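# Lift the wing nut and hold it as pictured

## Task

Grip the wing nut with one gripper and raise it off the mat so it hangs motionless above the mat, oriented like the reference image named manual. Only finger pads may touch the nut. Finish the scene while still holding it, with nothing tipped over.

## Robot and tools

Robot: two arms, left_arm and right_arm, each with six joints and a two-finger gripper. In the scene frame the base of left_arm is at (+0.004, +0.290, 0) m with quat_wxyz (+1.000, 0, 0, +0.027), and right_arm is at (-0.006, -0.227, 0) m with quat_wxyz (+1.000, 0, 0, -0.002). A camera stand sits behind the arms. Loose objects may get a brief random shove.

Frames: the scene frame has its origin at table-top height, midway between the nominal bases. +z points up, +x points out over the table, and +y points toward left_arm. Arm names are not image sides. Each arm reports its hand pose, velocities, targets and wrist-camera pose in its own base frame. The fixed camera and the table use the scene frame. On a gripper, the fingers point along its +z axis and spread along its y axis. end_effector_position is the midpoint between the pads, about 1 cm short of the fingertips. Reported poses can be off by a few centimetres, more at long reach.

Row layout: every command row is one flat list of 14 numbers covering both arms, even if only one moves. It gives left_arm waist, shoulder, elbow, wrist pitch, wrist yaw, wrist roll and opening, then the same seven for right_arm. The joint values are absolute target angles in radians, read the same way as Joint positions. They are not offsets. Stated ranges: waist -2.880 to 2.880, shoulder 0.000 to 3.142, elbow 0.000 to 3.019, wrist pitch -1.693 to 1.571, wrist yaw -1.571 to 1.571, wrist roll -2.094 to 2.094. Real ends may differ by up to 0.084 rad. A call is rejected if a target is more than 0.084 beyond an end and also farther out than the joint's present angle. Opening is an absolute setting from -1 (closed) to +1 (fully open). To keep a gripper unchanged, resend its present command, because 0 is itself a command.

Tools:
- execute_actions(actions, cameras): actions is a list of actions. Each action is a list of up to 15 rows, one row per 1/30 s step, and each action lasts 0.5 s. A short action repeats its last row. cameras is a list of names (cam_high, cam_left_wrist, cam_right_wrist), ["all"], or []. An empty actions list returns all images and a fuller state.
- move(target, speed, blend, opening_speed, grip_force, blocking, cameras): target is one 14-number row or a list of up to 15 rows, all sharing a 10 s budget. Joints move in step, so grippers trace curves, and nothing is avoided along the way. speed is in rad/s for the joint with the farthest to go: 0.01 to 12.57, default 0.5, given as one value or one per target. blend, in rad, rounds the corners at intermediate targets. The default 0 makes it stop at each one. opening_speed is how fast the opening command changes, in units per second on the -1..+1 scale, minimum 0.2. grip_force is a per-pad limit in N from 10 to 50, given as one value or one per arm. It persists, and lower values close slowly. blocking=false returns after about 0.5 s while motion continues, and a new move replaces the running one. The result adds a move: line, such as done, off_target (resting more than 0.035 rad from target), moving, held or fault, possibly with limits=held.
- wait(seconds): 0 to 10 s, holding the last commands.
- stop(): brakes a running move.
- zoom_image(camera, region): region is [x0, y0, x1, y1] in pixels of that camera's latest image, at most 504 by 504. All images are 672x504.
- show_instructions(): displays the reference image.
- finished_scene(scene): scene is an integer 1 to 2, the current scene number. It cannot be undone.

Motion limits: per step, each joint target stays within a lead of its measured angle. The leads are 0.716 for waist and shoulder, 0.645 for elbow, 0.69 for wrist pitch, 1.84 for wrist yaw and 3.24 for wrist roll. If the targets would move a gripper more than 110 mm from where it is, that arm's targets are scaled back. Small changes may not start at all. To hold a joint still, resend its Joint targets value. The drives have backlash, and the wrists are weak.

Results: Joint positions and Joint velocities list each arm's six joints (rad, rad/s), then the pad gap (m; 0.094 fully open). Joint targets shows what is being driven now. Tool commands shows the current opening commands. grip_measured gives the finger opening on the command scale; it reads slightly wide when empty and slightly narrow on a squeezed part. Squeeze rises about 1 N per 0.001 below first contact, then jumps to the force limit. grip_effort_nm is the gripper motor effort, negative when closing; it is rough and keeps an offset. Joint torques include gravity, noise and offsets. The lines "joint sent to its limit" and "joint command not followed" flag clamped or withheld targets. MOTOR HOT appears near 85 °C. At 100 °C that arm goes limp for 30 to 60 s or more (OVER-TEMPERATURE FAULT). Holding loads or stretching the arm out heats the motors. The scene keeps running while you compose a reply.

Avoid: dropping the part, letting go while it moves, fast contact, hard presses, and any contact between the two arms, including closing one gripper on the other's fingers. Do not knock things over or let anything leave the table. To release, command an opening well above grip_measured. Before finishing, confirm the part is held still, clear of the mat, and oriented as the task requires.

Each tool is called after "Emit:" as name(argument=value, ...) on one line, values as JSON.

Reference images:

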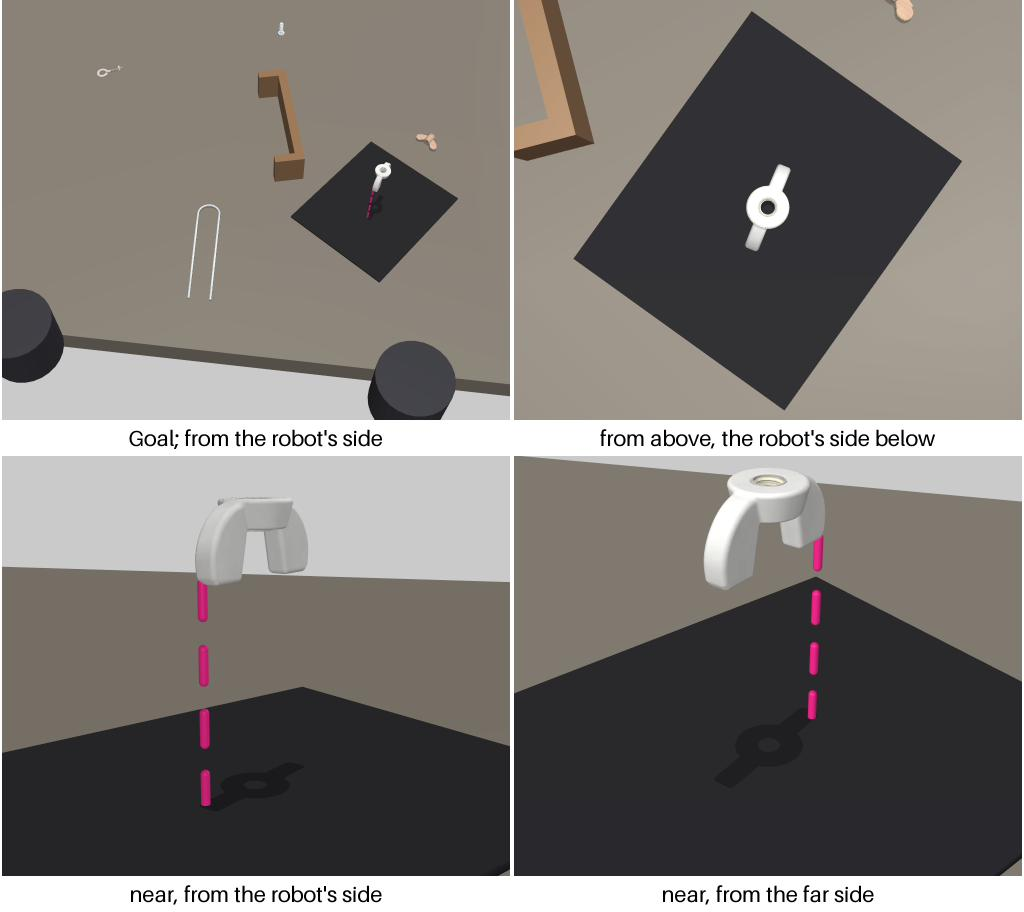

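## Session

Emit:
execute_actions(actions=[])

Scene clock: 0.00 s.
left_arm: end_effector_position=(+0.5504, -0.4469, +0.1343) grip_measured=+1.000 grip_effort_nm=n/a end_effector_quat_wxyz=(+0.262, -0.091, +0.958, -0.075) | right_arm: end_effector_position=(+0.5527, -0.3705, +0.1162) grip_measured=+1.000 grip_effort_nm=n/a end_effector_quat_wxyz=(+0.514, +0.374, +0.770, +0.060)
Joint positions: left_arm=[-0.751 1.963 1.681 -0.81 -0.286 -0.87 0.094] | right_arm=[-0.665 1.781 1.055 0.22 -0.29 0.412 0.094]
Joint velocities: within noise
Joint torques (N m): no reading
Heat: left arm: hottest wrist pitch 33 °C; right arm: hottest wrist yaw 35 °C.
Joint targets: left_arm=[-0.751 1.968 1.705 -0.807 -0.286 -0.870] | right_arm=[-0.665 1.777 1.080 0.226 -0.290 0.412]
Tool commands: left_gripper/opening=+1.0 right_gripper/opening=+1.0

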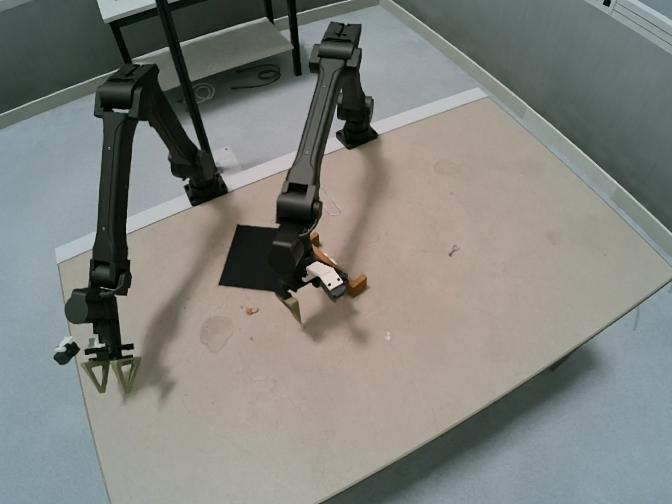

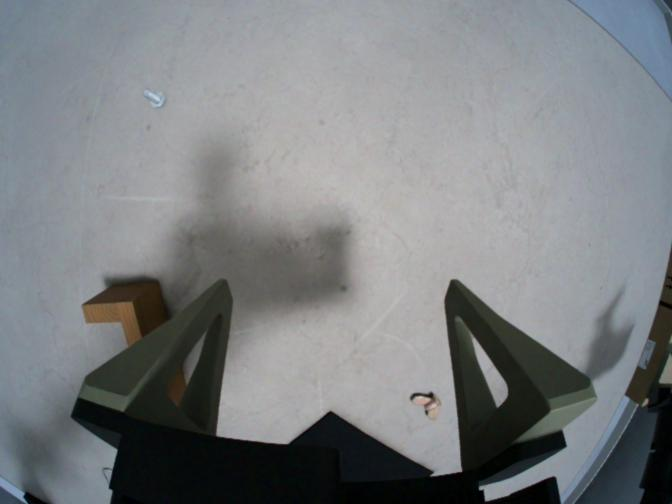

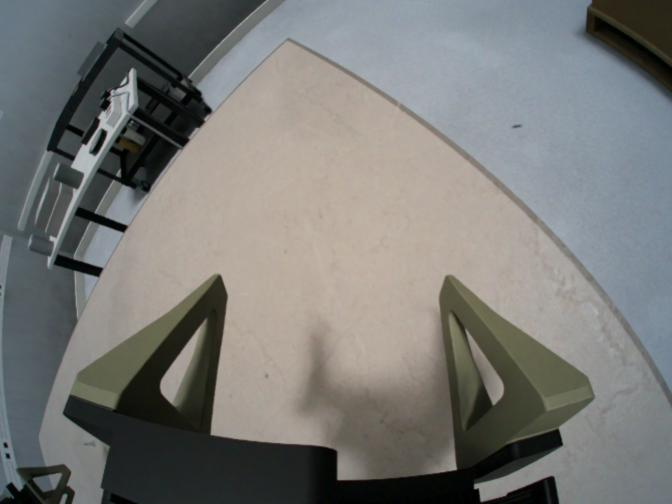

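Emit:
zoom_image(camera="cam_high", region=[200, 170, 420, 350])

Emit:
zoom_image(camera="cam_left_wrist", region=[380, 360, 480, 440])

Scaled by 2.291 from the camera's 672x504 image, which has a finer 960x720 frame.

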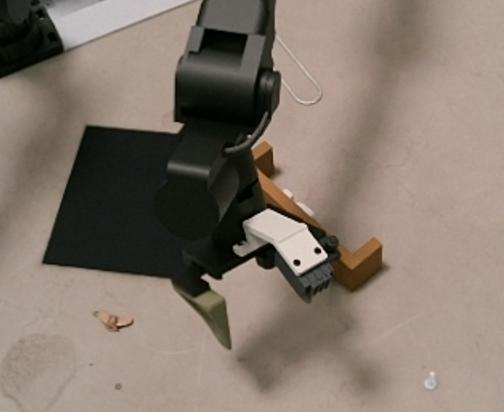

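Scaled by 5.040 from the camera's 672x504 image, which has a finer 960x720 frame.

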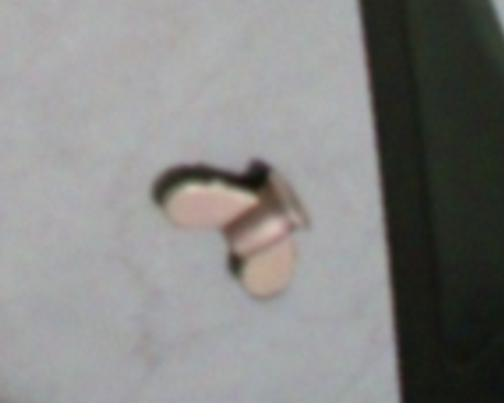

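Emit:
move(target=[0.1, 1.35, 1.45, -1.2, 0.0, 0.0, 1.0, -0.665, 1.777, 1.08, 0.226, -0.29, 0.412, 1.0], speed=1.0, cameras=["all"])

Scene clock: 45.33 s.
left_arm: end_effector_position=(+0.4957, +0.0495, +0.3400) grip_measured=+1.000 grip_effort_nm=0.03 end_effector_quat_wxyz=(+0.246, -0.054, +0.968, +0.013) | right_arm: end_effector_position=(+0.5527, -0.3705, +0.1162) grip_measured=+1.000 grip_effort_nm=0.03 end_effector_quat_wxyz=(+0.514, +0.374, +0.770, +0.060)
Joint positions: left_arm=[0.099 1.337 1.451 -1.187 -0.004 -0.012 0.094] | right_arm=[-0.665 1.781 1.055 0.22 -0.29 0.412 0.094]
Joint torques (N m): left_arm=[-1.85 -8.64 10.24 0.8 0.15 -0.05] | right_arm=[-0.38 -15.03 9.11 1.52 -0.18 -0.05]
Heat: left arm: hottest elbow 40 °C; right arm: hottest elbow 41 °C.
Joint targets: left_arm=[0.093 1.349 1.451 -1.200 0.000 0.000] | right_arm=[-0.665 1.777 1.080 0.226 -0.290 0.412]
move: done

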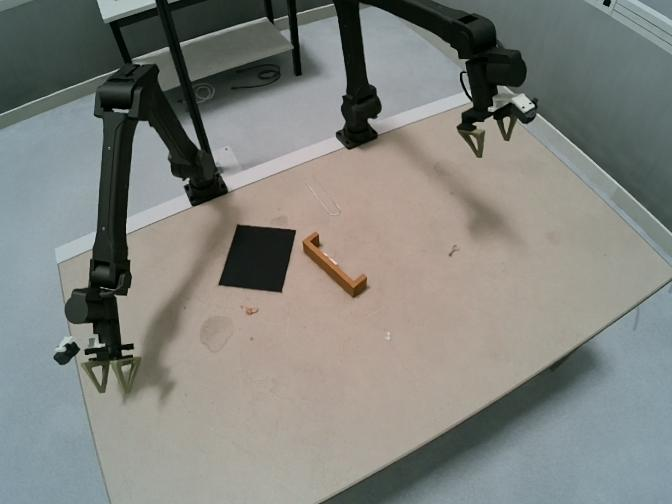

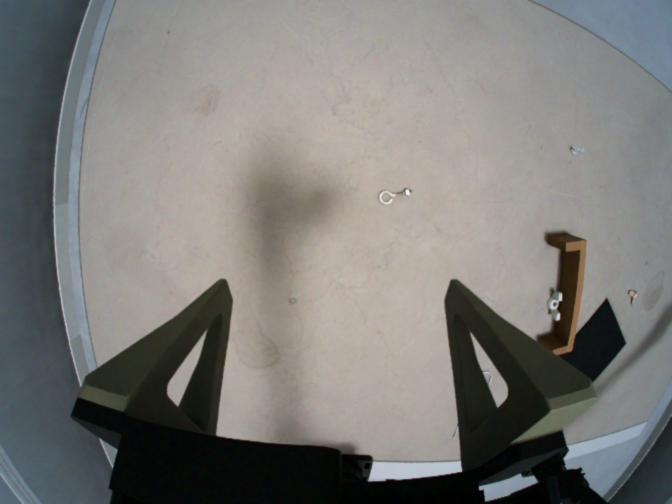

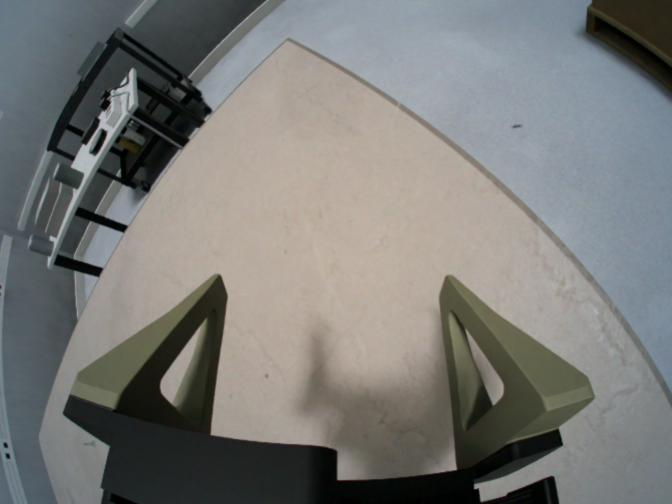

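Emit:
zoom_image(camera="cam_high", region=[280, 210, 390, 310])

Emit:
zoom_image(camera="cam_left_wrist", region=[520, 220, 640, 370])

Scaled by 4.582 from the camera's 672x504 image, which has a finer 960x720 frame.

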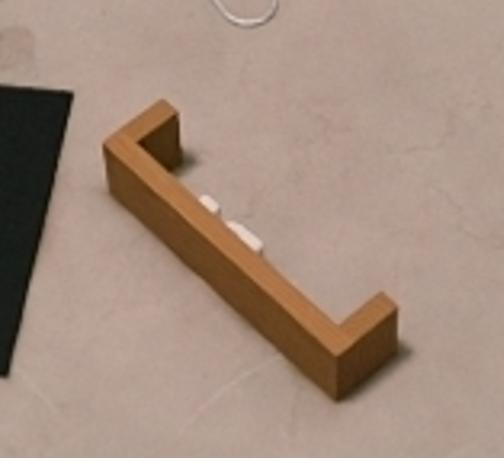

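Scaled by 3.360 from the camera's 672x504 image, which has a finer 960x720 frame.

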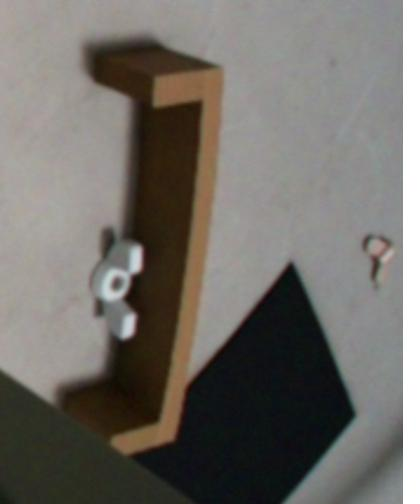

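Emit:
move(target=[[0.4, 1.35, 1.45, -1.2, 0.0, 0.0, 1.0, -0.4, 1.4, 1.4, -1.0, 0.0, 0.0, 1.0], [0.5, 1.2, 1.4, -1.2, 0.0, 0.0, 1.0, 0.4, 1.35, 1.45, -1.3, 0.0, 0.0, 1.0]], speed=1.0, blend=0.2, cameras=["all"])

Scene clock: 95.57 s.
left_arm: end_effector_position=(+0.4036, +0.2211, +0.3763) grip_measured=+1.000 grip_effort_nm=0.03 end_effector_quat_wxyz=(+0.278, -0.242, +0.927, +0.073) | right_arm: end_effector_position=(+0.4312, +0.1782, +0.2916) grip_measured=+1.000 grip_effort_nm=0.01 end_effector_quat_wxyz=(+0.152, -0.188, +0.970, +0.034)
Joint positions: left_arm=[0.5 1.204 1.402 -1.187 -0.007 -0.009 0.094] | right_arm=[0.391 1.359 1.392 -1.292 -0.006 0.008 0.094]
Joint torques (N m): left_arm=[-0.62 -7.36 10.25 0.91 0.13 -0.02] | right_arm=[0.79 -10.23 12.79 0.17 0.01 -0.19]
Heat: left arm: hottest elbow 41 °C; right arm: hottest elbow 45 °C.
Joint targets: left_arm=[0.507 1.200 1.400 -1.200 -0.004 0.002] | right_arm=[0.392 1.351 1.451 -1.300 -0.002 -0.007]
move: off_target (right_arm); right_arm: the elbow is farthest, 0.058 rad from its target

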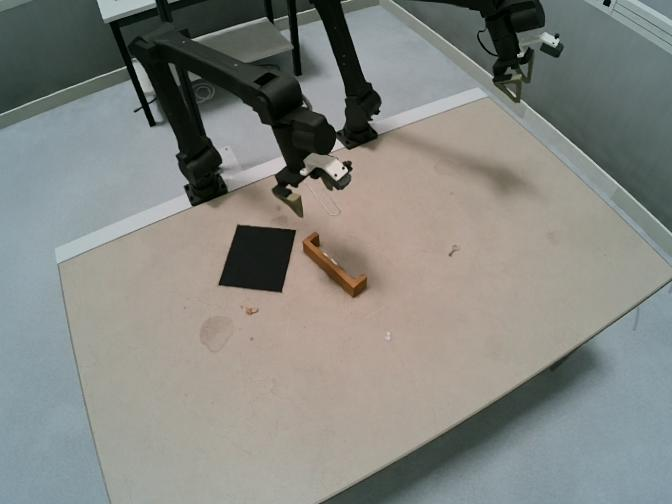

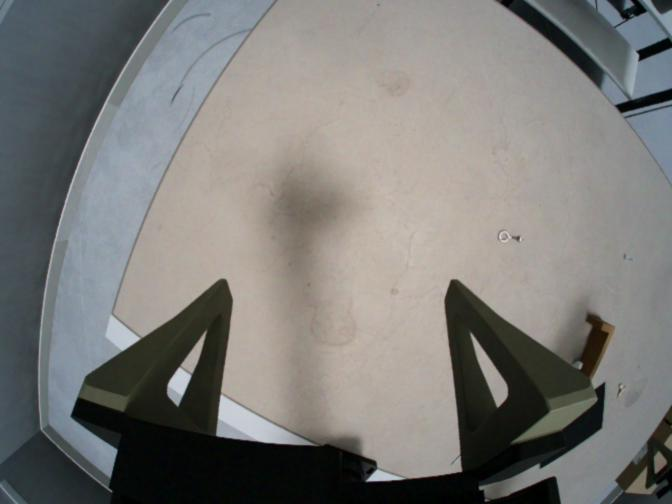

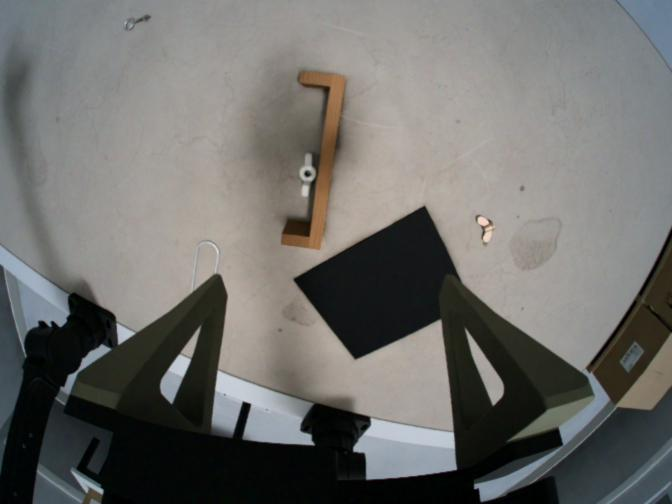

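Emit:
zoom_image(camera="cam_right_wrist", region=[270, 130, 360, 220])

Scaled by 5.600 from the camera's 672x504 image, which has a finer 960x720 frame.

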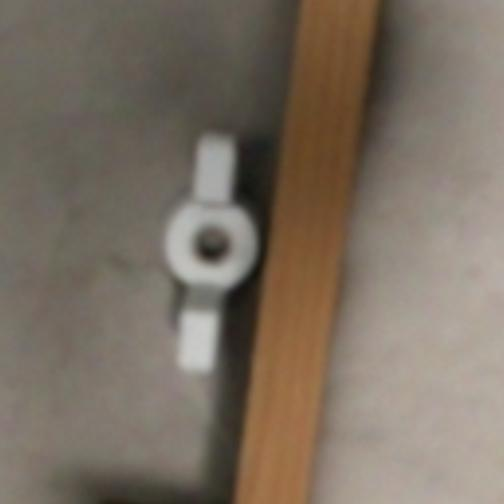

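Emit:
zoom_image(camera="cam_high", region=[255, 110, 365, 230])

Emit:
zoom_image(camera="cam_high", region=[460, 0, 580, 120])

Emit:
zoom_image(camera="cam_right_wrist", region=[260, 50, 500, 270])

Scaled by 4.200 from the camera's 672x504 image, which has a finer 960x720 frame.

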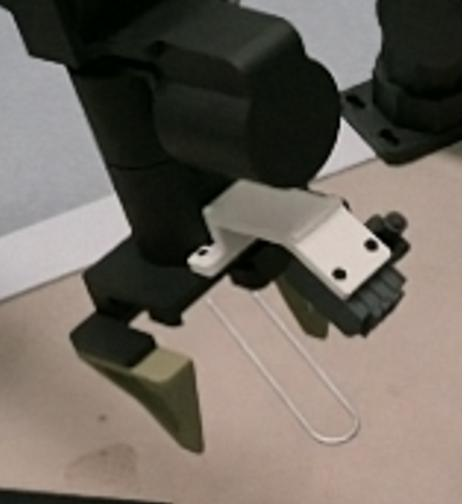

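Scaled by 4.200 from the camera's 672x504 image, which has a finer 960x720 frame.

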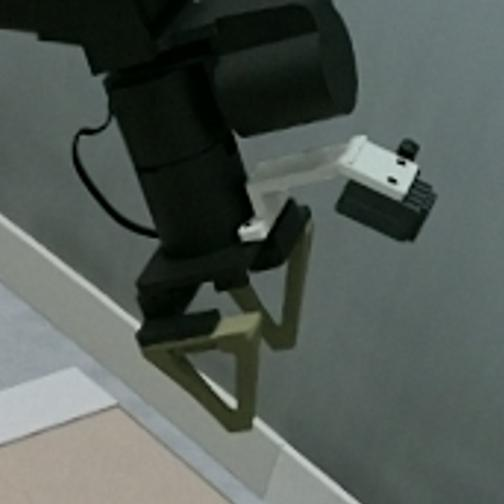

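Scaled by 2.100 from the camera's 672x504 image, which has a finer 960x720 frame.

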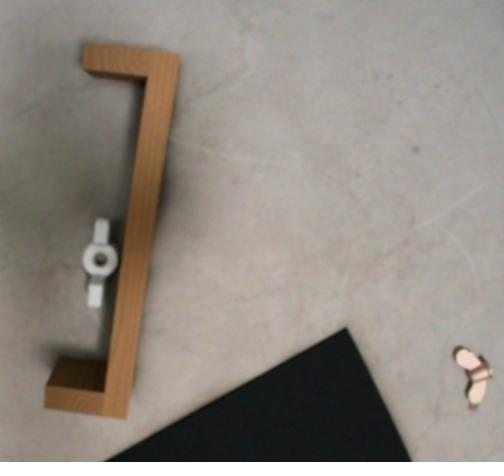

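Emit:
move(target=[0.507, 1.2, 1.4, -1.2, 0.0, 0.0, 1.0, 0.4275, 1.5866, 1.36, -1.3142, 0.0, 1.698, 1.0], speed=1.2, cameras=["all"])

Scene clock: 328.57 s.
left_arm: end_effector_position=(+0.4051, +0.2184, +0.3763) grip_measured=+1.000 grip_effort_nm=0.03 end_effector_quat_wxyz=(+0.278, -0.238, +0.928, +0.072) | right_arm: end_effector_position=(+0.4359, +0.1931, +0.1755) grip_measured=+1.000 grip_effort_nm=0.00 end_effector_quat_wxyz=(+0.007, +0.590, +0.807, +0.019)
Joint positions: left_arm=[0.493 1.204 1.402 -1.187 -0.005 -0.008 0.094] | right_arm=[0.415 1.583 1.359 -1.306 -0.007 1.677 0.094]
Joint torques (N m): left_arm=[-0.44 -7.24 10.09 1.03 0.18 0] | right_arm=[1.67 -13.16 8.08 -0.27 0.13 0.06]
Heat: left arm: hottest elbow 43 °C; right arm: hottest elbow 67 °C.
Joint targets: left_arm=[0.501 1.200 1.400 -1.200 -0.001 0.002] | right_arm=[0.428 1.586 1.360 -1.314 -0.005 1.696]
move: done

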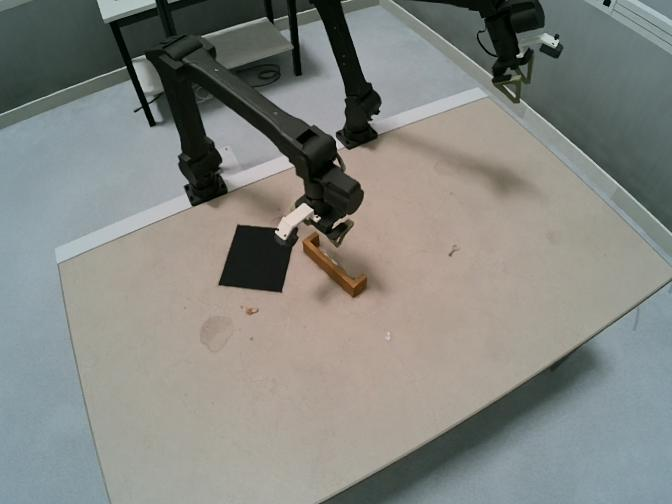

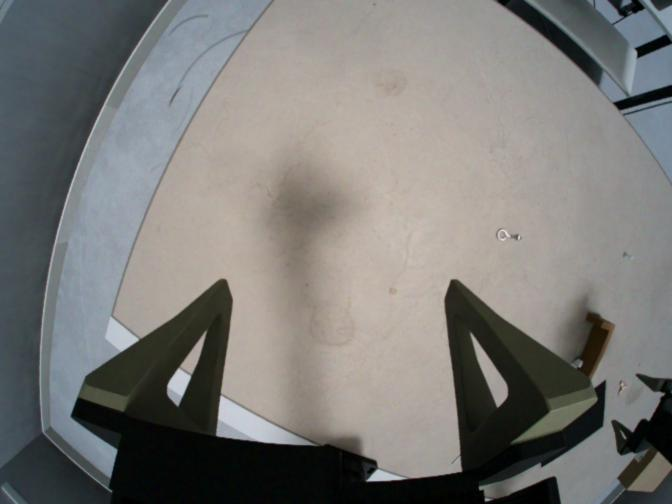

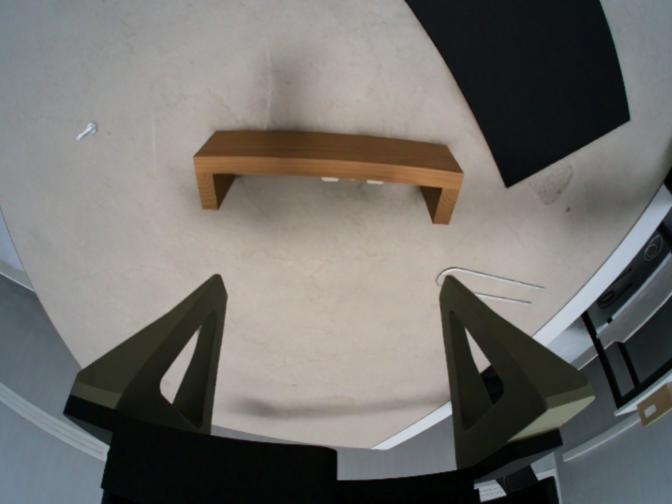

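Emit:
move(target=[0.507, 1.2, 1.4, -1.2, 0.0, 0.0, 1.0, 0.47, 1.6353, 1.3346, -1.2701, 0.0, -1.408, 1.0], speed=2.0, cameras=["cam_right_wrist"])

Scene clock: 353.90 s.
left_arm: end_effector_position=(+0.4041, +0.2202, +0.3763) grip_measured=+1.000 grip_effort_nm=0.03 end_effector_quat_wxyz=(+0.278, -0.240, +0.927, +0.072) | right_arm: end_effector_position=(+0.4270, +0.2119, +0.1468) grip_measured=+1.000 grip_effort_nm=-0.04 end_effector_quat_wxyz=(+0.001, +0.797, -0.604, +0.001)
Joint positions: left_arm=[0.498 1.204 1.402 -1.187 -0.005 -0.008 0.094] | right_arm=[0.463 1.628 1.336 -1.28 0.003 -1.381 0.094]
Joint torques (N m): left_arm=[-0.62 -7.82 10.17 0.92 0.18 -0.05] | right_arm=[-0.44 -12.04 7.57 0.08 -0.05 -0.19]
Heat: left arm: hottest elbow 44 °C; right arm: hottest elbow 57 °C.
Joint targets: left_arm=[0.507 1.200 1.400 -1.200 -0.001 0.000] | right_arm=[0.476 1.636 1.334 -1.270 0.006 -1.400]
move: done
Images, in order (width x height): cam_right_wrist 672x504.

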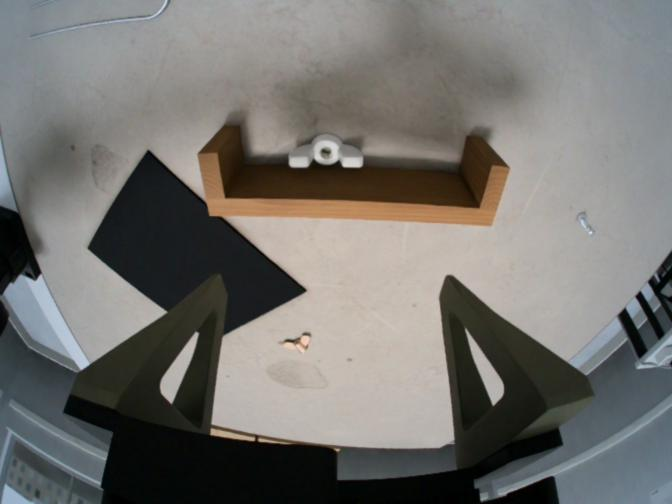

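Emit:
move(target=[0.507, 1.2, 1.4, -1.2, 0.0, 0.0, 1.0, 0.482, 1.696, 1.1938, -1.0690, 0.0, -1.38, 1.0], speed=0.6, cameras=["cam_right_wrist"])

Emit:
zoom_image(camera="cam_right_wrist", region=[180, 130, 520, 330])

Scene clock: 381.27 s.
left_arm: end_effector_position=(+0.4042, +0.2200, +0.3763) grip_measured=+1.000 grip_effort_nm=0.03 end_effector_quat_wxyz=(+0.278, -0.240, +0.927, +0.071) | right_arm: end_effector_position=(+0.4174, +0.2117, +0.0633) grip_measured=+1.000 grip_effort_nm=-0.04 end_effector_quat_wxyz=(+0.007, +0.799, -0.601, -0.003)
Joint positions: left_arm=[0.498 1.204 1.402 -1.187 -0.004 -0.008 0.094] | right_arm=[0.471 1.701 1.193 -1.079 0 -1.381 0.094]
Joint torques (N m): left_arm=[-0.85 -7.94 10.15 0.94 0.16 -0.04] | right_arm=[1.32 -13.39 6.94 0.12 -0.2 -0.07]
Heat: left arm: hottest elbow 44 °C; right arm: hottest elbow 52 °C.
Joint targets: left_arm=[0.507 1.200 1.400 -1.200 0.000 0.000] | right_arm=[0.482 1.696 1.194 -1.069 0.000 -1.379]
move: done
Images, in order (width x height): cam_right_wrist 672x504.

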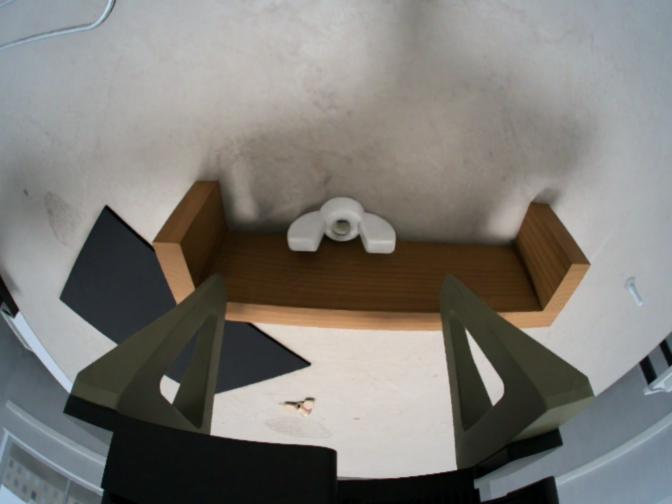

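Scaled by 1.482 from the camera's 672x504 image, which has a finer 960x720 frame.

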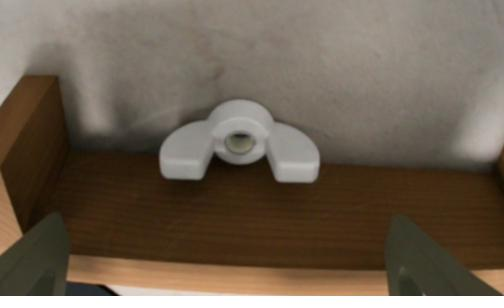

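Emit:
move(target=[0.507, 1.2, 1.4, -1.2, 0.0, 0.0, 1.0, 0.572, 1.750, 1.2371, -1.133, 0.2475, -1.2324, 1.0], speed=0.6, cameras=["cam_right_wrist", "cam_high"])

Emit:
zoom_image(camera="cam_right_wrist", region=[180, 150, 520, 350])

Scene clock: 456.27 s.
left_arm: end_effector_position=(+0.4042, +0.2200, +0.3763) grip_measured=+1.000 grip_effort_nm=0.03 end_effector_quat_wxyz=(+0.278, -0.240, +0.927, +0.071) | right_arm: end_effector_position=(+0.4096, +0.2089, +0.0502) grip_measured=+1.000 grip_effort_nm=-0.04 end_effector_quat_wxyz=(+0.083, +0.785, -0.606, +0.097)
Joint positions: left_arm=[0.498 1.204 1.402 -1.187 -0.004 -0.008 0.094] | right_arm=[0.563 1.744 1.194 -1.111 0.24 -1.254 0.094]
Joint torques (N m): left_arm=[-0.56 -7.12 10.26 1.05 0.15 -0.06] | right_arm=[1.26 -13.74 9.54 -0.58 0.1 0.09]
Heat: left arm: hottest elbow 44 °C; right arm: hottest elbow 43 °C.
Joint targets: left_arm=[0.507 1.200 1.400 -1.200 0.000 0.000] | right_arm=[0.572 1.750 1.238 -1.125 0.242 -1.235]
move: off_target (right_arm); right_arm: the elbow is farthest, 0.043 rad from its target
Images, in order (width x height): cam_high 672x504, cam_right_wrist 672x504.

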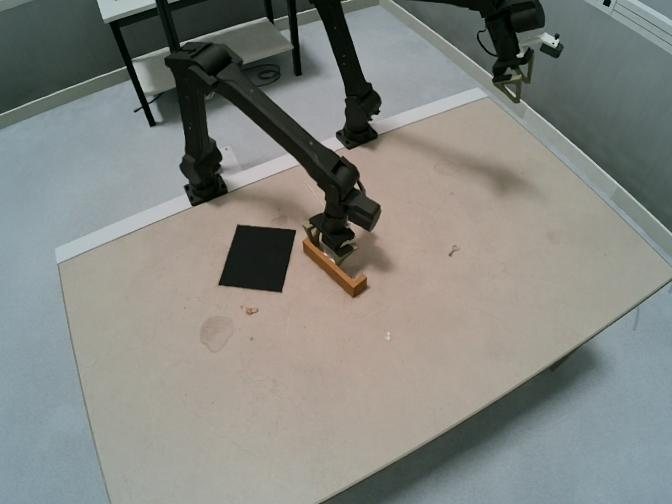

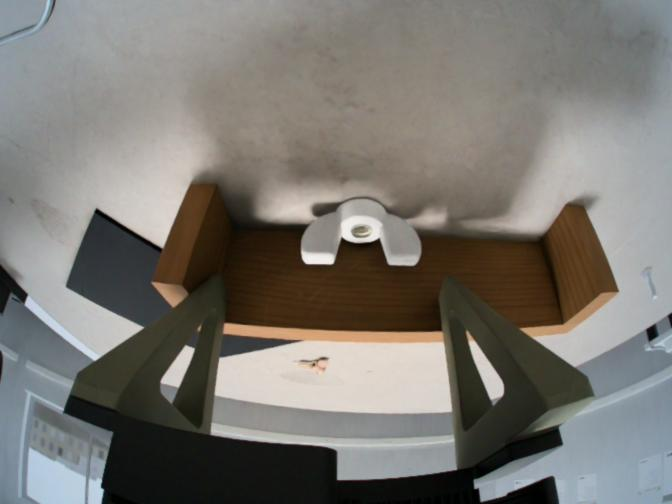

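Scaled by 1.482 from the camera's 672x504 image, which has a finer 960x720 frame.

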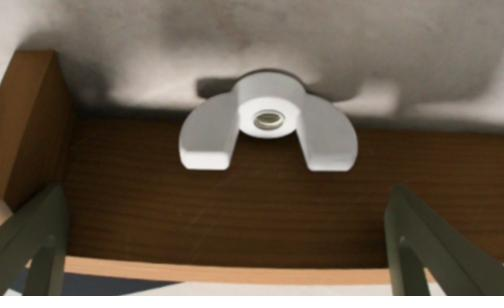

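Emit:
move(target=[0.507, 1.2, 1.4, -1.2, 0.0, 0.0, 1.0, 0.533, 1.779, 1.190, -1.050, 0.2463, -1.288, 1.0], speed=0.4, cameras=["cam_right_wrist"])

Emit:
zoom_image(camera="cam_right_wrist", region=[180, 170, 520, 370])

Scene clock: 480.73 s.
left_arm: end_effector_position=(+0.4042, +0.2200, +0.3763) grip_measured=+1.000 grip_effort_nm=0.03 end_effector_quat_wxyz=(+0.278, -0.240, +0.927, +0.071) | right_arm: end_effector_position=(+0.4169, +0.2127, +0.0385) grip_measured=+1.000 grip_effort_nm=-0.04 end_effector_quat_wxyz=(+0.074, +0.785, -0.607, +0.100)
Joint positions: left_arm=[0.498 1.204 1.402 -1.187 -0.004 -0.008 0.094] | right_arm=[0.561 1.769 1.194 -1.068 0.24 -1.256 0.094]
Joint torques (N m): left_arm=[-0.67 -7.36 10.21 1.03 0.14 -0.07] | right_arm=[-1.26 -12.63 6.38 0.18 0.23 -0.3]
Heat: left arm: hottest elbow 44 °C; right arm: hottest elbow 47 °C.
Joint targets: left_arm=[0.507 1.200 1.400 -1.200 0.000 0.000] | right_arm=[0.534 1.779 1.190 -1.058 0.245 -1.286]
move: done
Images, in order (width x height): cam_right_wrist 672x504.

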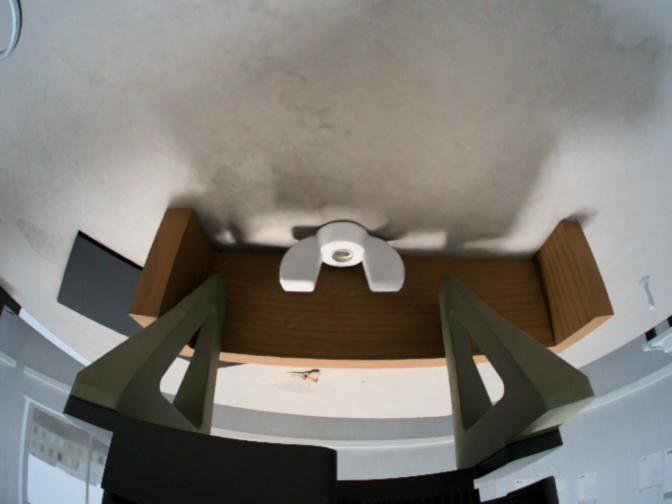

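Scaled by 1.482 from the camera's 672x504 image, which has a finer 960x720 frame.

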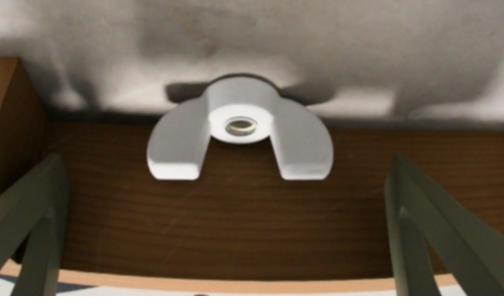

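Emit:
move(target=[0.507, 1.2, 1.4, -1.2, 0.0, 0.0, 1.0, 0.515, 1.801, 1.165, -1.010, 0.25, -1.30, 1.0], speed=0.3, cameras=["cam_right_wrist"])

Emit:
zoom_image(camera="cam_right_wrist", region=[180, 190, 520, 390])

Scene clock: 498.43 s.
left_arm: end_effector_position=(+0.4042, +0.2200, +0.3763) grip_measured=+1.000 grip_effort_nm=0.03 end_effector_quat_wxyz=(+0.278, -0.240, +0.927, +0.071) | right_arm: end_effector_position=(+0.4211, +0.2150, +0.0280) grip_measured=+1.000 grip_effort_nm=-0.04 end_effector_quat_wxyz=(+0.062, +0.784, -0.609, +0.103)
Joint positions: left_arm=[0.498 1.204 1.402 -1.187 -0.004 -0.008 0.094] | right_arm=[0.56 1.781 1.181 -1.017 0.237 -1.256 0.094]
Joint torques (N m): left_arm=[-0.73 -7.3 10.18 1.06 0.15 -0.07] | right_arm=[-3.43 -11.46 5.57 0.16 0.56 -0.43]
Heat: left arm: hottest elbow 44 °C; right arm: hottest elbow 46 °C.
Joint targets: left_arm=[0.507 1.200 1.400 -1.200 0.000 0.000] | right_arm=[0.515 1.802 1.165 -1.010 0.251 -1.300]
move: off_target (right_arm); right_arm: the waist is farthest, 0.045 rad from its target
Images, in order (width x height): cam_right_wrist 672x504.

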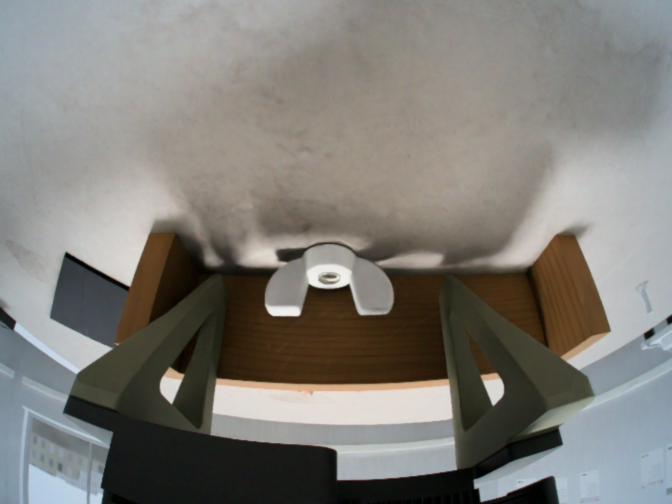

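Scaled by 1.482 from the camera's 672x504 image, which has a finer 960x720 frame.

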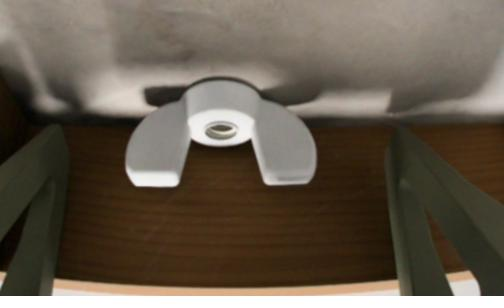

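Emit:
move(target=[[0.507, 1.2, 1.4, -1.2, 0.0, 0.0, 1.0, 0.61, 1.735, 1.165, -1.010, 0.25, -1.15, 1.0], [0.507, 1.2, 1.4, -1.2, 0.0, 0.0, 1.0, 0.5225, 1.803, 1.165, -1.012, 0.25, -1.305, 1.0]], speed=0.3, cameras=["cam_right_wrist"])

Emit:
zoom_image(camera="cam_right_wrist", region=[180, 190, 520, 390])

Scene clock: 519.03 s.
left_arm: end_effector_position=(+0.4042, +0.2200, +0.3763) grip_measured=+1.000 grip_effort_nm=0.03 end_effector_quat_wxyz=(+0.278, -0.240, +0.927, +0.071) | right_arm: end_effector_position=(+0.4157, +0.2142, +0.0214) grip_measured=+1.000 grip_effort_nm=-0.04 end_effector_quat_wxyz=(+0.065, +0.784, -0.609, +0.102)
Joint positions: left_arm=[0.498 1.204 1.402 -1.187 -0.004 -0.008 0.094] | right_arm=[0.564 1.784 1.164 -1.005 0.237 -1.249 0.094]
Joint torques (N m): left_arm=[-0.62 -7.71 10.24 1.03 0.15 -0.1] | right_arm=[-2.78 -12.04 6.49 0.18 0.47 -0.53]
Heat: left arm: hottest elbow 45 °C; right arm: hottest elbow 44 °C.
Joint targets: left_arm=[0.507 1.200 1.400 -1.200 0.000 0.000] | right_arm=[0.522 1.803 1.164 -1.004 0.250 -1.306]
move: off_target (right_arm); right_arm: the wrist roll is farthest, 0.056 rad from its target
Images, in order (width x height): cam_right_wrist 672x504.

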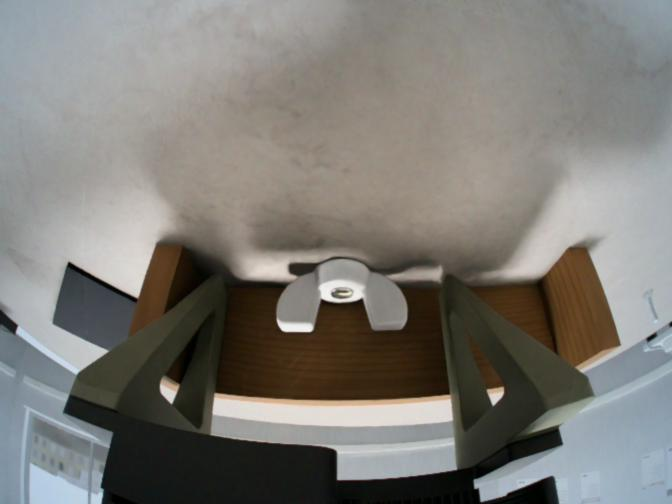

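Scaled by 1.482 from the camera's 672x504 image, which has a finer 960x720 frame.

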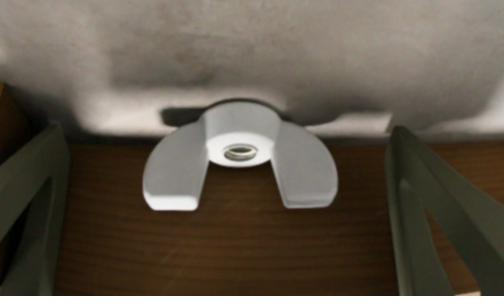

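Emit:
move(target=[0.507, 1.2, 1.4, -1.2, 0.0, 0.0, 1.0, 0.492, 1.812, 1.165, -1.012, 0.25, -1.34, 1.0], speed=0.3, cameras=["cam_right_wrist"])

Emit:
zoom_image(camera="cam_right_wrist", region=[180, 190, 520, 390])

Scene clock: 525.97 s.
left_arm: end_effector_position=(+0.4042, +0.2200, +0.3763) grip_measured=+1.000 grip_effort_nm=0.03 end_effector_quat_wxyz=(+0.278, -0.240, +0.927, +0.071) | right_arm: end_effector_position=(+0.4154, +0.2145, +0.0210) grip_measured=+1.000 grip_effort_nm=-0.04 end_effector_quat_wxyz=(+0.064, +0.785, -0.608, +0.097)
Joint positions: left_arm=[0.498 1.204 1.402 -1.187 -0.004 -0.008 0.094] | right_arm=[0.561 1.784 1.164 -1.005 0.226 -1.256 0.094]
Joint torques (N m): left_arm=[-0.73 -7.94 10.17 0.96 0.17 -0.07] | right_arm=[-4.6 -11.46 6.68 -0.25 0.99 -0.82]
Heat: left arm: hottest elbow 45 °C; right arm: hottest elbow 44 °C.
Joint targets: left_arm=[0.507 1.200 1.400 -1.200 0.000 0.000] | right_arm=[0.493 1.812 1.165 -1.012 0.250 -1.340]
move: off_target (right_arm); right_arm: the wrist roll is farthest, 0.084 rad from its target
Images, in order (width x height): cam_right_wrist 672x504.

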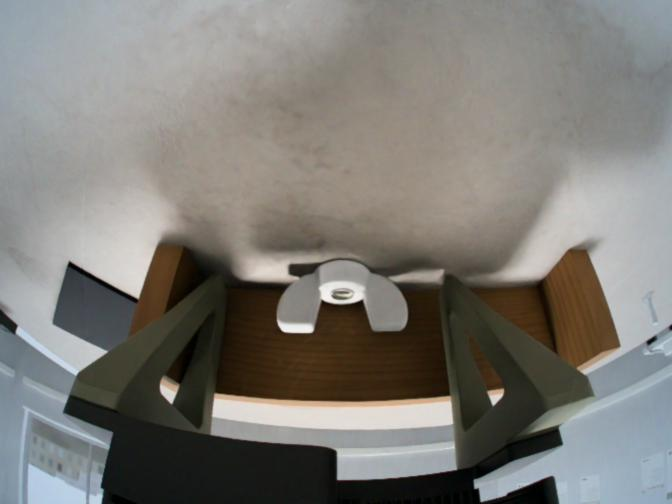

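Scaled by 1.482 from the camera's 672x504 image, which has a finer 960x720 frame.

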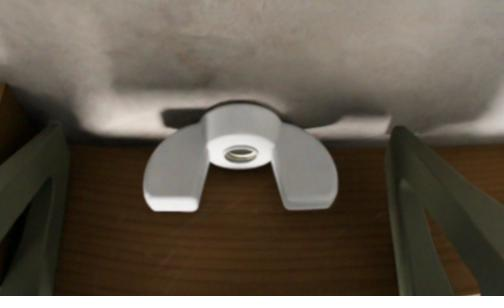

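Emit:
move(target=[[0.507, 1.2, 1.4, -1.2, 0.0, 0.0, 1.0, 0.58, 1.735, 1.2, -1.05, 0.25, -1.2, 1.0], [0.507, 1.2, 1.4, -1.2, 0.0, 0.0, 1.0, 0.542, 1.746, 1.226, -1.115, 0.25, -1.285, 0.447]], speed=0.4, cameras=["cam_right_wrist"])

Emit:
zoom_image(camera="cam_right_wrist", region=[180, 170, 520, 370])

Scene clock: 580.37 s.
left_arm: end_effector_position=(+0.4042, +0.2200, +0.3763) grip_measured=+1.000 grip_effort_nm=0.03 end_effector_quat_wxyz=(+0.278, -0.240, +0.927, +0.071) | right_arm: end_effector_position=(+0.4061, +0.2083, +0.0479) grip_measured=+0.451 grip_effort_nm=-0.12 end_effector_quat_wxyz=(+0.086, +0.786, -0.604, +0.096)
Joint positions: left_arm=[0.498 1.204 1.402 -1.187 -0.004 -0.008 0.094] | right_arm=[0.566 1.744 1.187 -1.111 0.24 -1.254 0.068]
Joint torques (N m): left_arm=[-0.91 -8.06 10.3 0.96 0.14 -0.06] | right_arm=[-1.55 -13.74 9.43 -0.73 0.4 -0.32]
Heat: left arm: hottest elbow 45 °C; right arm: hottest elbow 43 °C.
Joint targets: left_arm=[0.507 1.200 1.400 -1.200 0.000 0.000] | right_arm=[0.542 1.746 1.226 -1.121 0.250 -1.285]
move: off_target (right_arm); target 2's new numbers were sent with right_arm's elbow 0.039 rad from that target; right_arm: the elbow is farthest, 0.039 rad from its target
Images, in order (width x height): cam_right_wrist 672x504.

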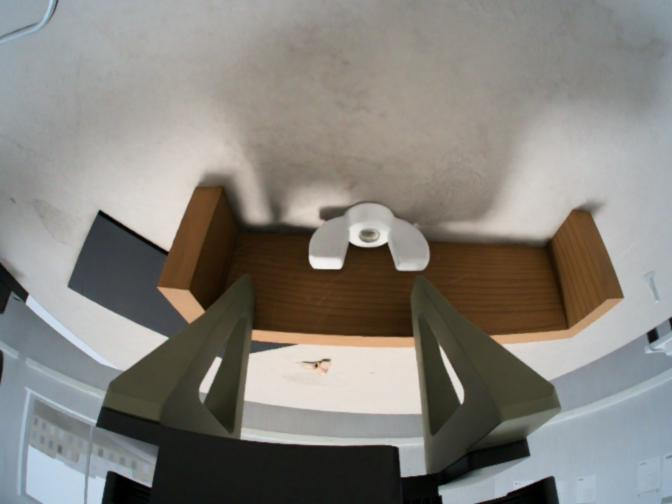

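Scaled by 1.482 from the camera's 672x504 image, which has a finer 960x720 frame.

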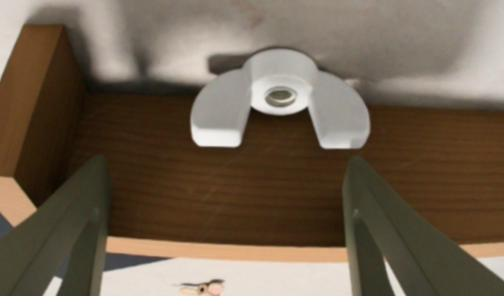

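Emit:
move(target=[0.507, 1.2, 1.4, -1.2, 0.0, 0.0, 1.0, 0.5255, 1.7535, 1.25, -1.112, 0.25, -1.298, 0.447], speed=0.4, cameras=["cam_right_wrist"])

Emit:
zoom_image(camera="cam_right_wrist", region=[180, 170, 520, 370])

Scene clock: 587.50 s.
left_arm: end_effector_position=(+0.4042, +0.2200, +0.3763) grip_measured=+1.000 grip_effort_nm=0.03 end_effector_quat_wxyz=(+0.278, -0.240, +0.927, +0.071) | right_arm: end_effector_position=(+0.4132, +0.2090, +0.0530) grip_measured=+0.450 grip_effort_nm=-0.11 end_effector_quat_wxyz=(+0.080, +0.786, -0.605, +0.097)
Joint positions: left_arm=[0.498 1.204 1.402 -1.187 -0.004 -0.008 0.094] | right_arm=[0.558 1.744 1.204 -1.114 0.238 -1.262 0.068]
Joint torques (N m): left_arm=[-1.03 -7.82 10.29 1.03 0.13 -0.06] | right_arm=[-1.85 -12.4 10.25 -0.38 0.46 -0.3]
Heat: left arm: hottest elbow 45 °C; right arm: hottest elbow 43 °C.
Joint targets: left_arm=[0.507 1.200 1.400 -1.200 0.000 0.000] | right_arm=[0.524 1.753 1.250 -1.115 0.250 -1.299]
move: off_target (right_arm); right_arm: the elbow is farthest, 0.046 rad from its target
Images, in order (width x height): cam_right_wrist 672x504.

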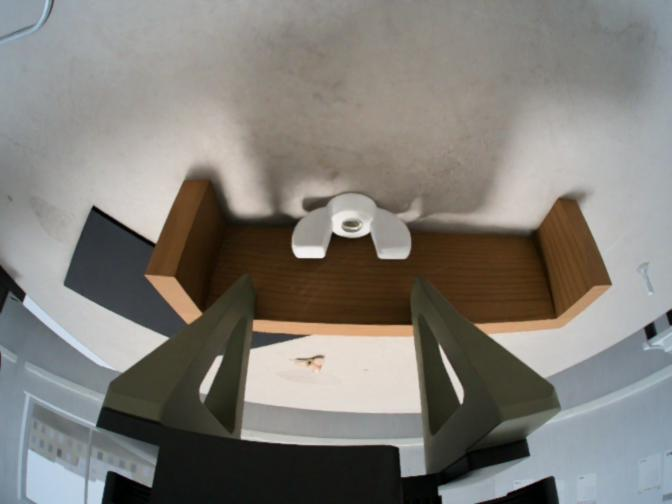

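Scaled by 1.482 from the camera's 672x504 image, which has a finer 960x720 frame.

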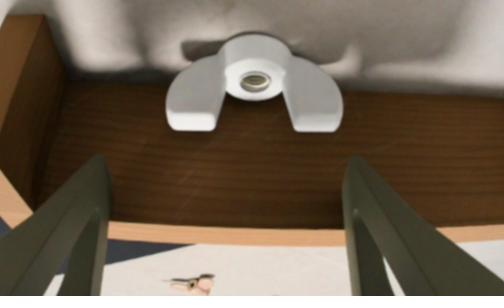

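Emit:
move(target=[0.507, 1.2, 1.4, -1.2, 0.0, 0.0, 1.0, 0.517, 1.76, 1.268, -1.114, 0.25, -1.305, 0.447], speed=0.4, cameras=["cam_right_wrist"])

Scene clock: 602.73 s.
left_arm: end_effector_position=(+0.4042, +0.2200, +0.3763) grip_measured=+1.000 grip_effort_nm=0.03 end_effector_quat_wxyz=(+0.278, -0.240, +0.927, +0.071) | right_arm: end_effector_position=(+0.4201, +0.2107, +0.0555) grip_measured=+0.450 grip_effort_nm=-0.12 end_effector_quat_wxyz=(+0.075, +0.786, -0.606, +0.099)
Joint positions: left_arm=[0.498 1.204 1.402 -1.187 -0.004 -0.008 0.094] | right_arm=[0.553 1.75 1.221 -1.114 0.238 -1.266 0.068]
Joint torques (N m): left_arm=[-0.62 -7.71 10.15 1.02 0.16 -0.04] | right_arm=[-2.61 -12.22 10.18 -0.06 0.48 -0.32]
Heat: left arm: hottest elbow 45 °C; right arm: hottest elbow 45 °C.
Joint targets: left_arm=[0.507 1.200 1.400 -1.200 0.000 0.000] | right_arm=[0.518 1.760 1.268 -1.114 0.251 -1.304]
move: off_target (right_arm); right_arm: the elbow is farthest, 0.047 rad from its target
Images, in order (width x height): cam_right_wrist 672x504.

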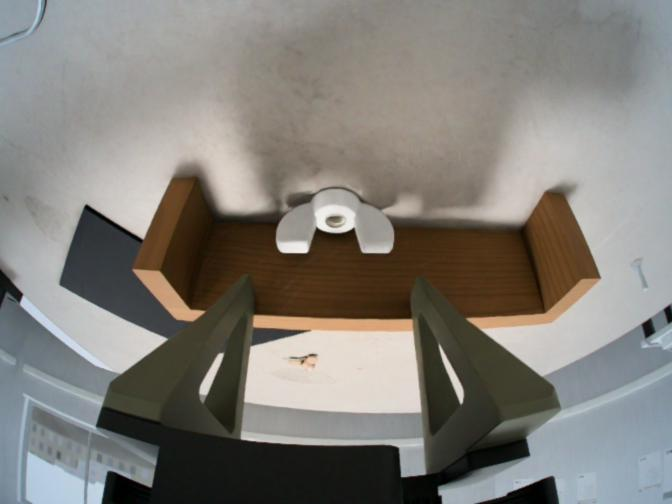

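Emit:
move(target=[0.507, 1.2, 1.4, -1.2, 0.0, 0.0, 1.0, 0.495, 1.805, 1.165, -1.022, 0.25, -1.328, 0.447], speed=0.3, cameras=["cam_right_wrist"])

Emit:
zoom_image(camera="cam_right_wrist", region=[180, 190, 520, 390])

Scene clock: 608.43 s.
left_arm: end_effector_position=(+0.4042, +0.2200, +0.3763) grip_measured=+1.000 grip_effort_nm=0.03 end_effector_quat_wxyz=(+0.278, -0.240, +0.927, +0.071) | right_arm: end_effector_position=(+0.4285, +0.2164, +0.0338) grip_measured=+0.449 grip_effort_nm=-0.11 end_effector_quat_wxyz=(+0.051, +0.786, -0.608, +0.099)
Joint positions: left_arm=[0.498 1.204 1.402 -1.187 -0.004 -0.008 0.094] | right_arm=[0.549 1.776 1.194 -1.014 0.223 -1.274 0.068]
Joint torques (N m): left_arm=[-0.38 -7.65 10.06 1.01 0.11 -0.04] | right_arm=[-3.9 -11.11 4.6 0.02 1.03 -0.54]
Heat: left arm: hottest elbow 45 °C; right arm: hottest elbow 45 °C.
Joint targets: left_arm=[0.507 1.200 1.400 -1.200 0.000 0.000] | right_arm=[0.495 1.806 1.166 -1.013 0.248 -1.328]
move: off_target (right_arm); right_arm: the waist is farthest, 0.054 rad from its target
Images, in order (width x height): cam_right_wrist 672x504.

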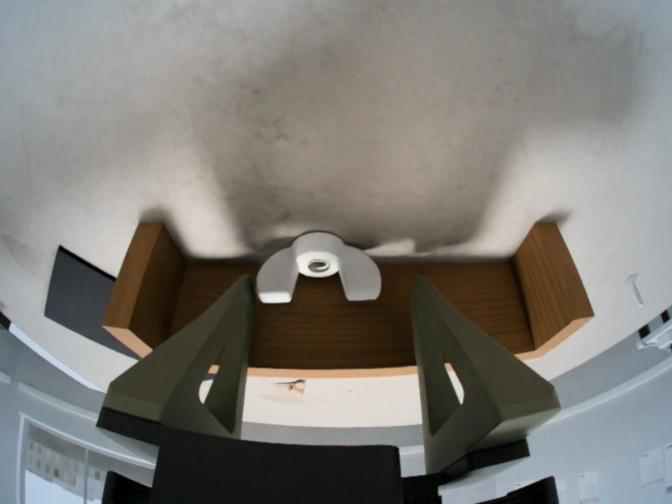

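Scaled by 1.482 from the camera's 672x504 image, which has a finer 960x720 frame.

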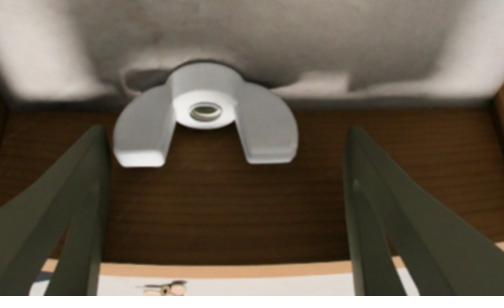

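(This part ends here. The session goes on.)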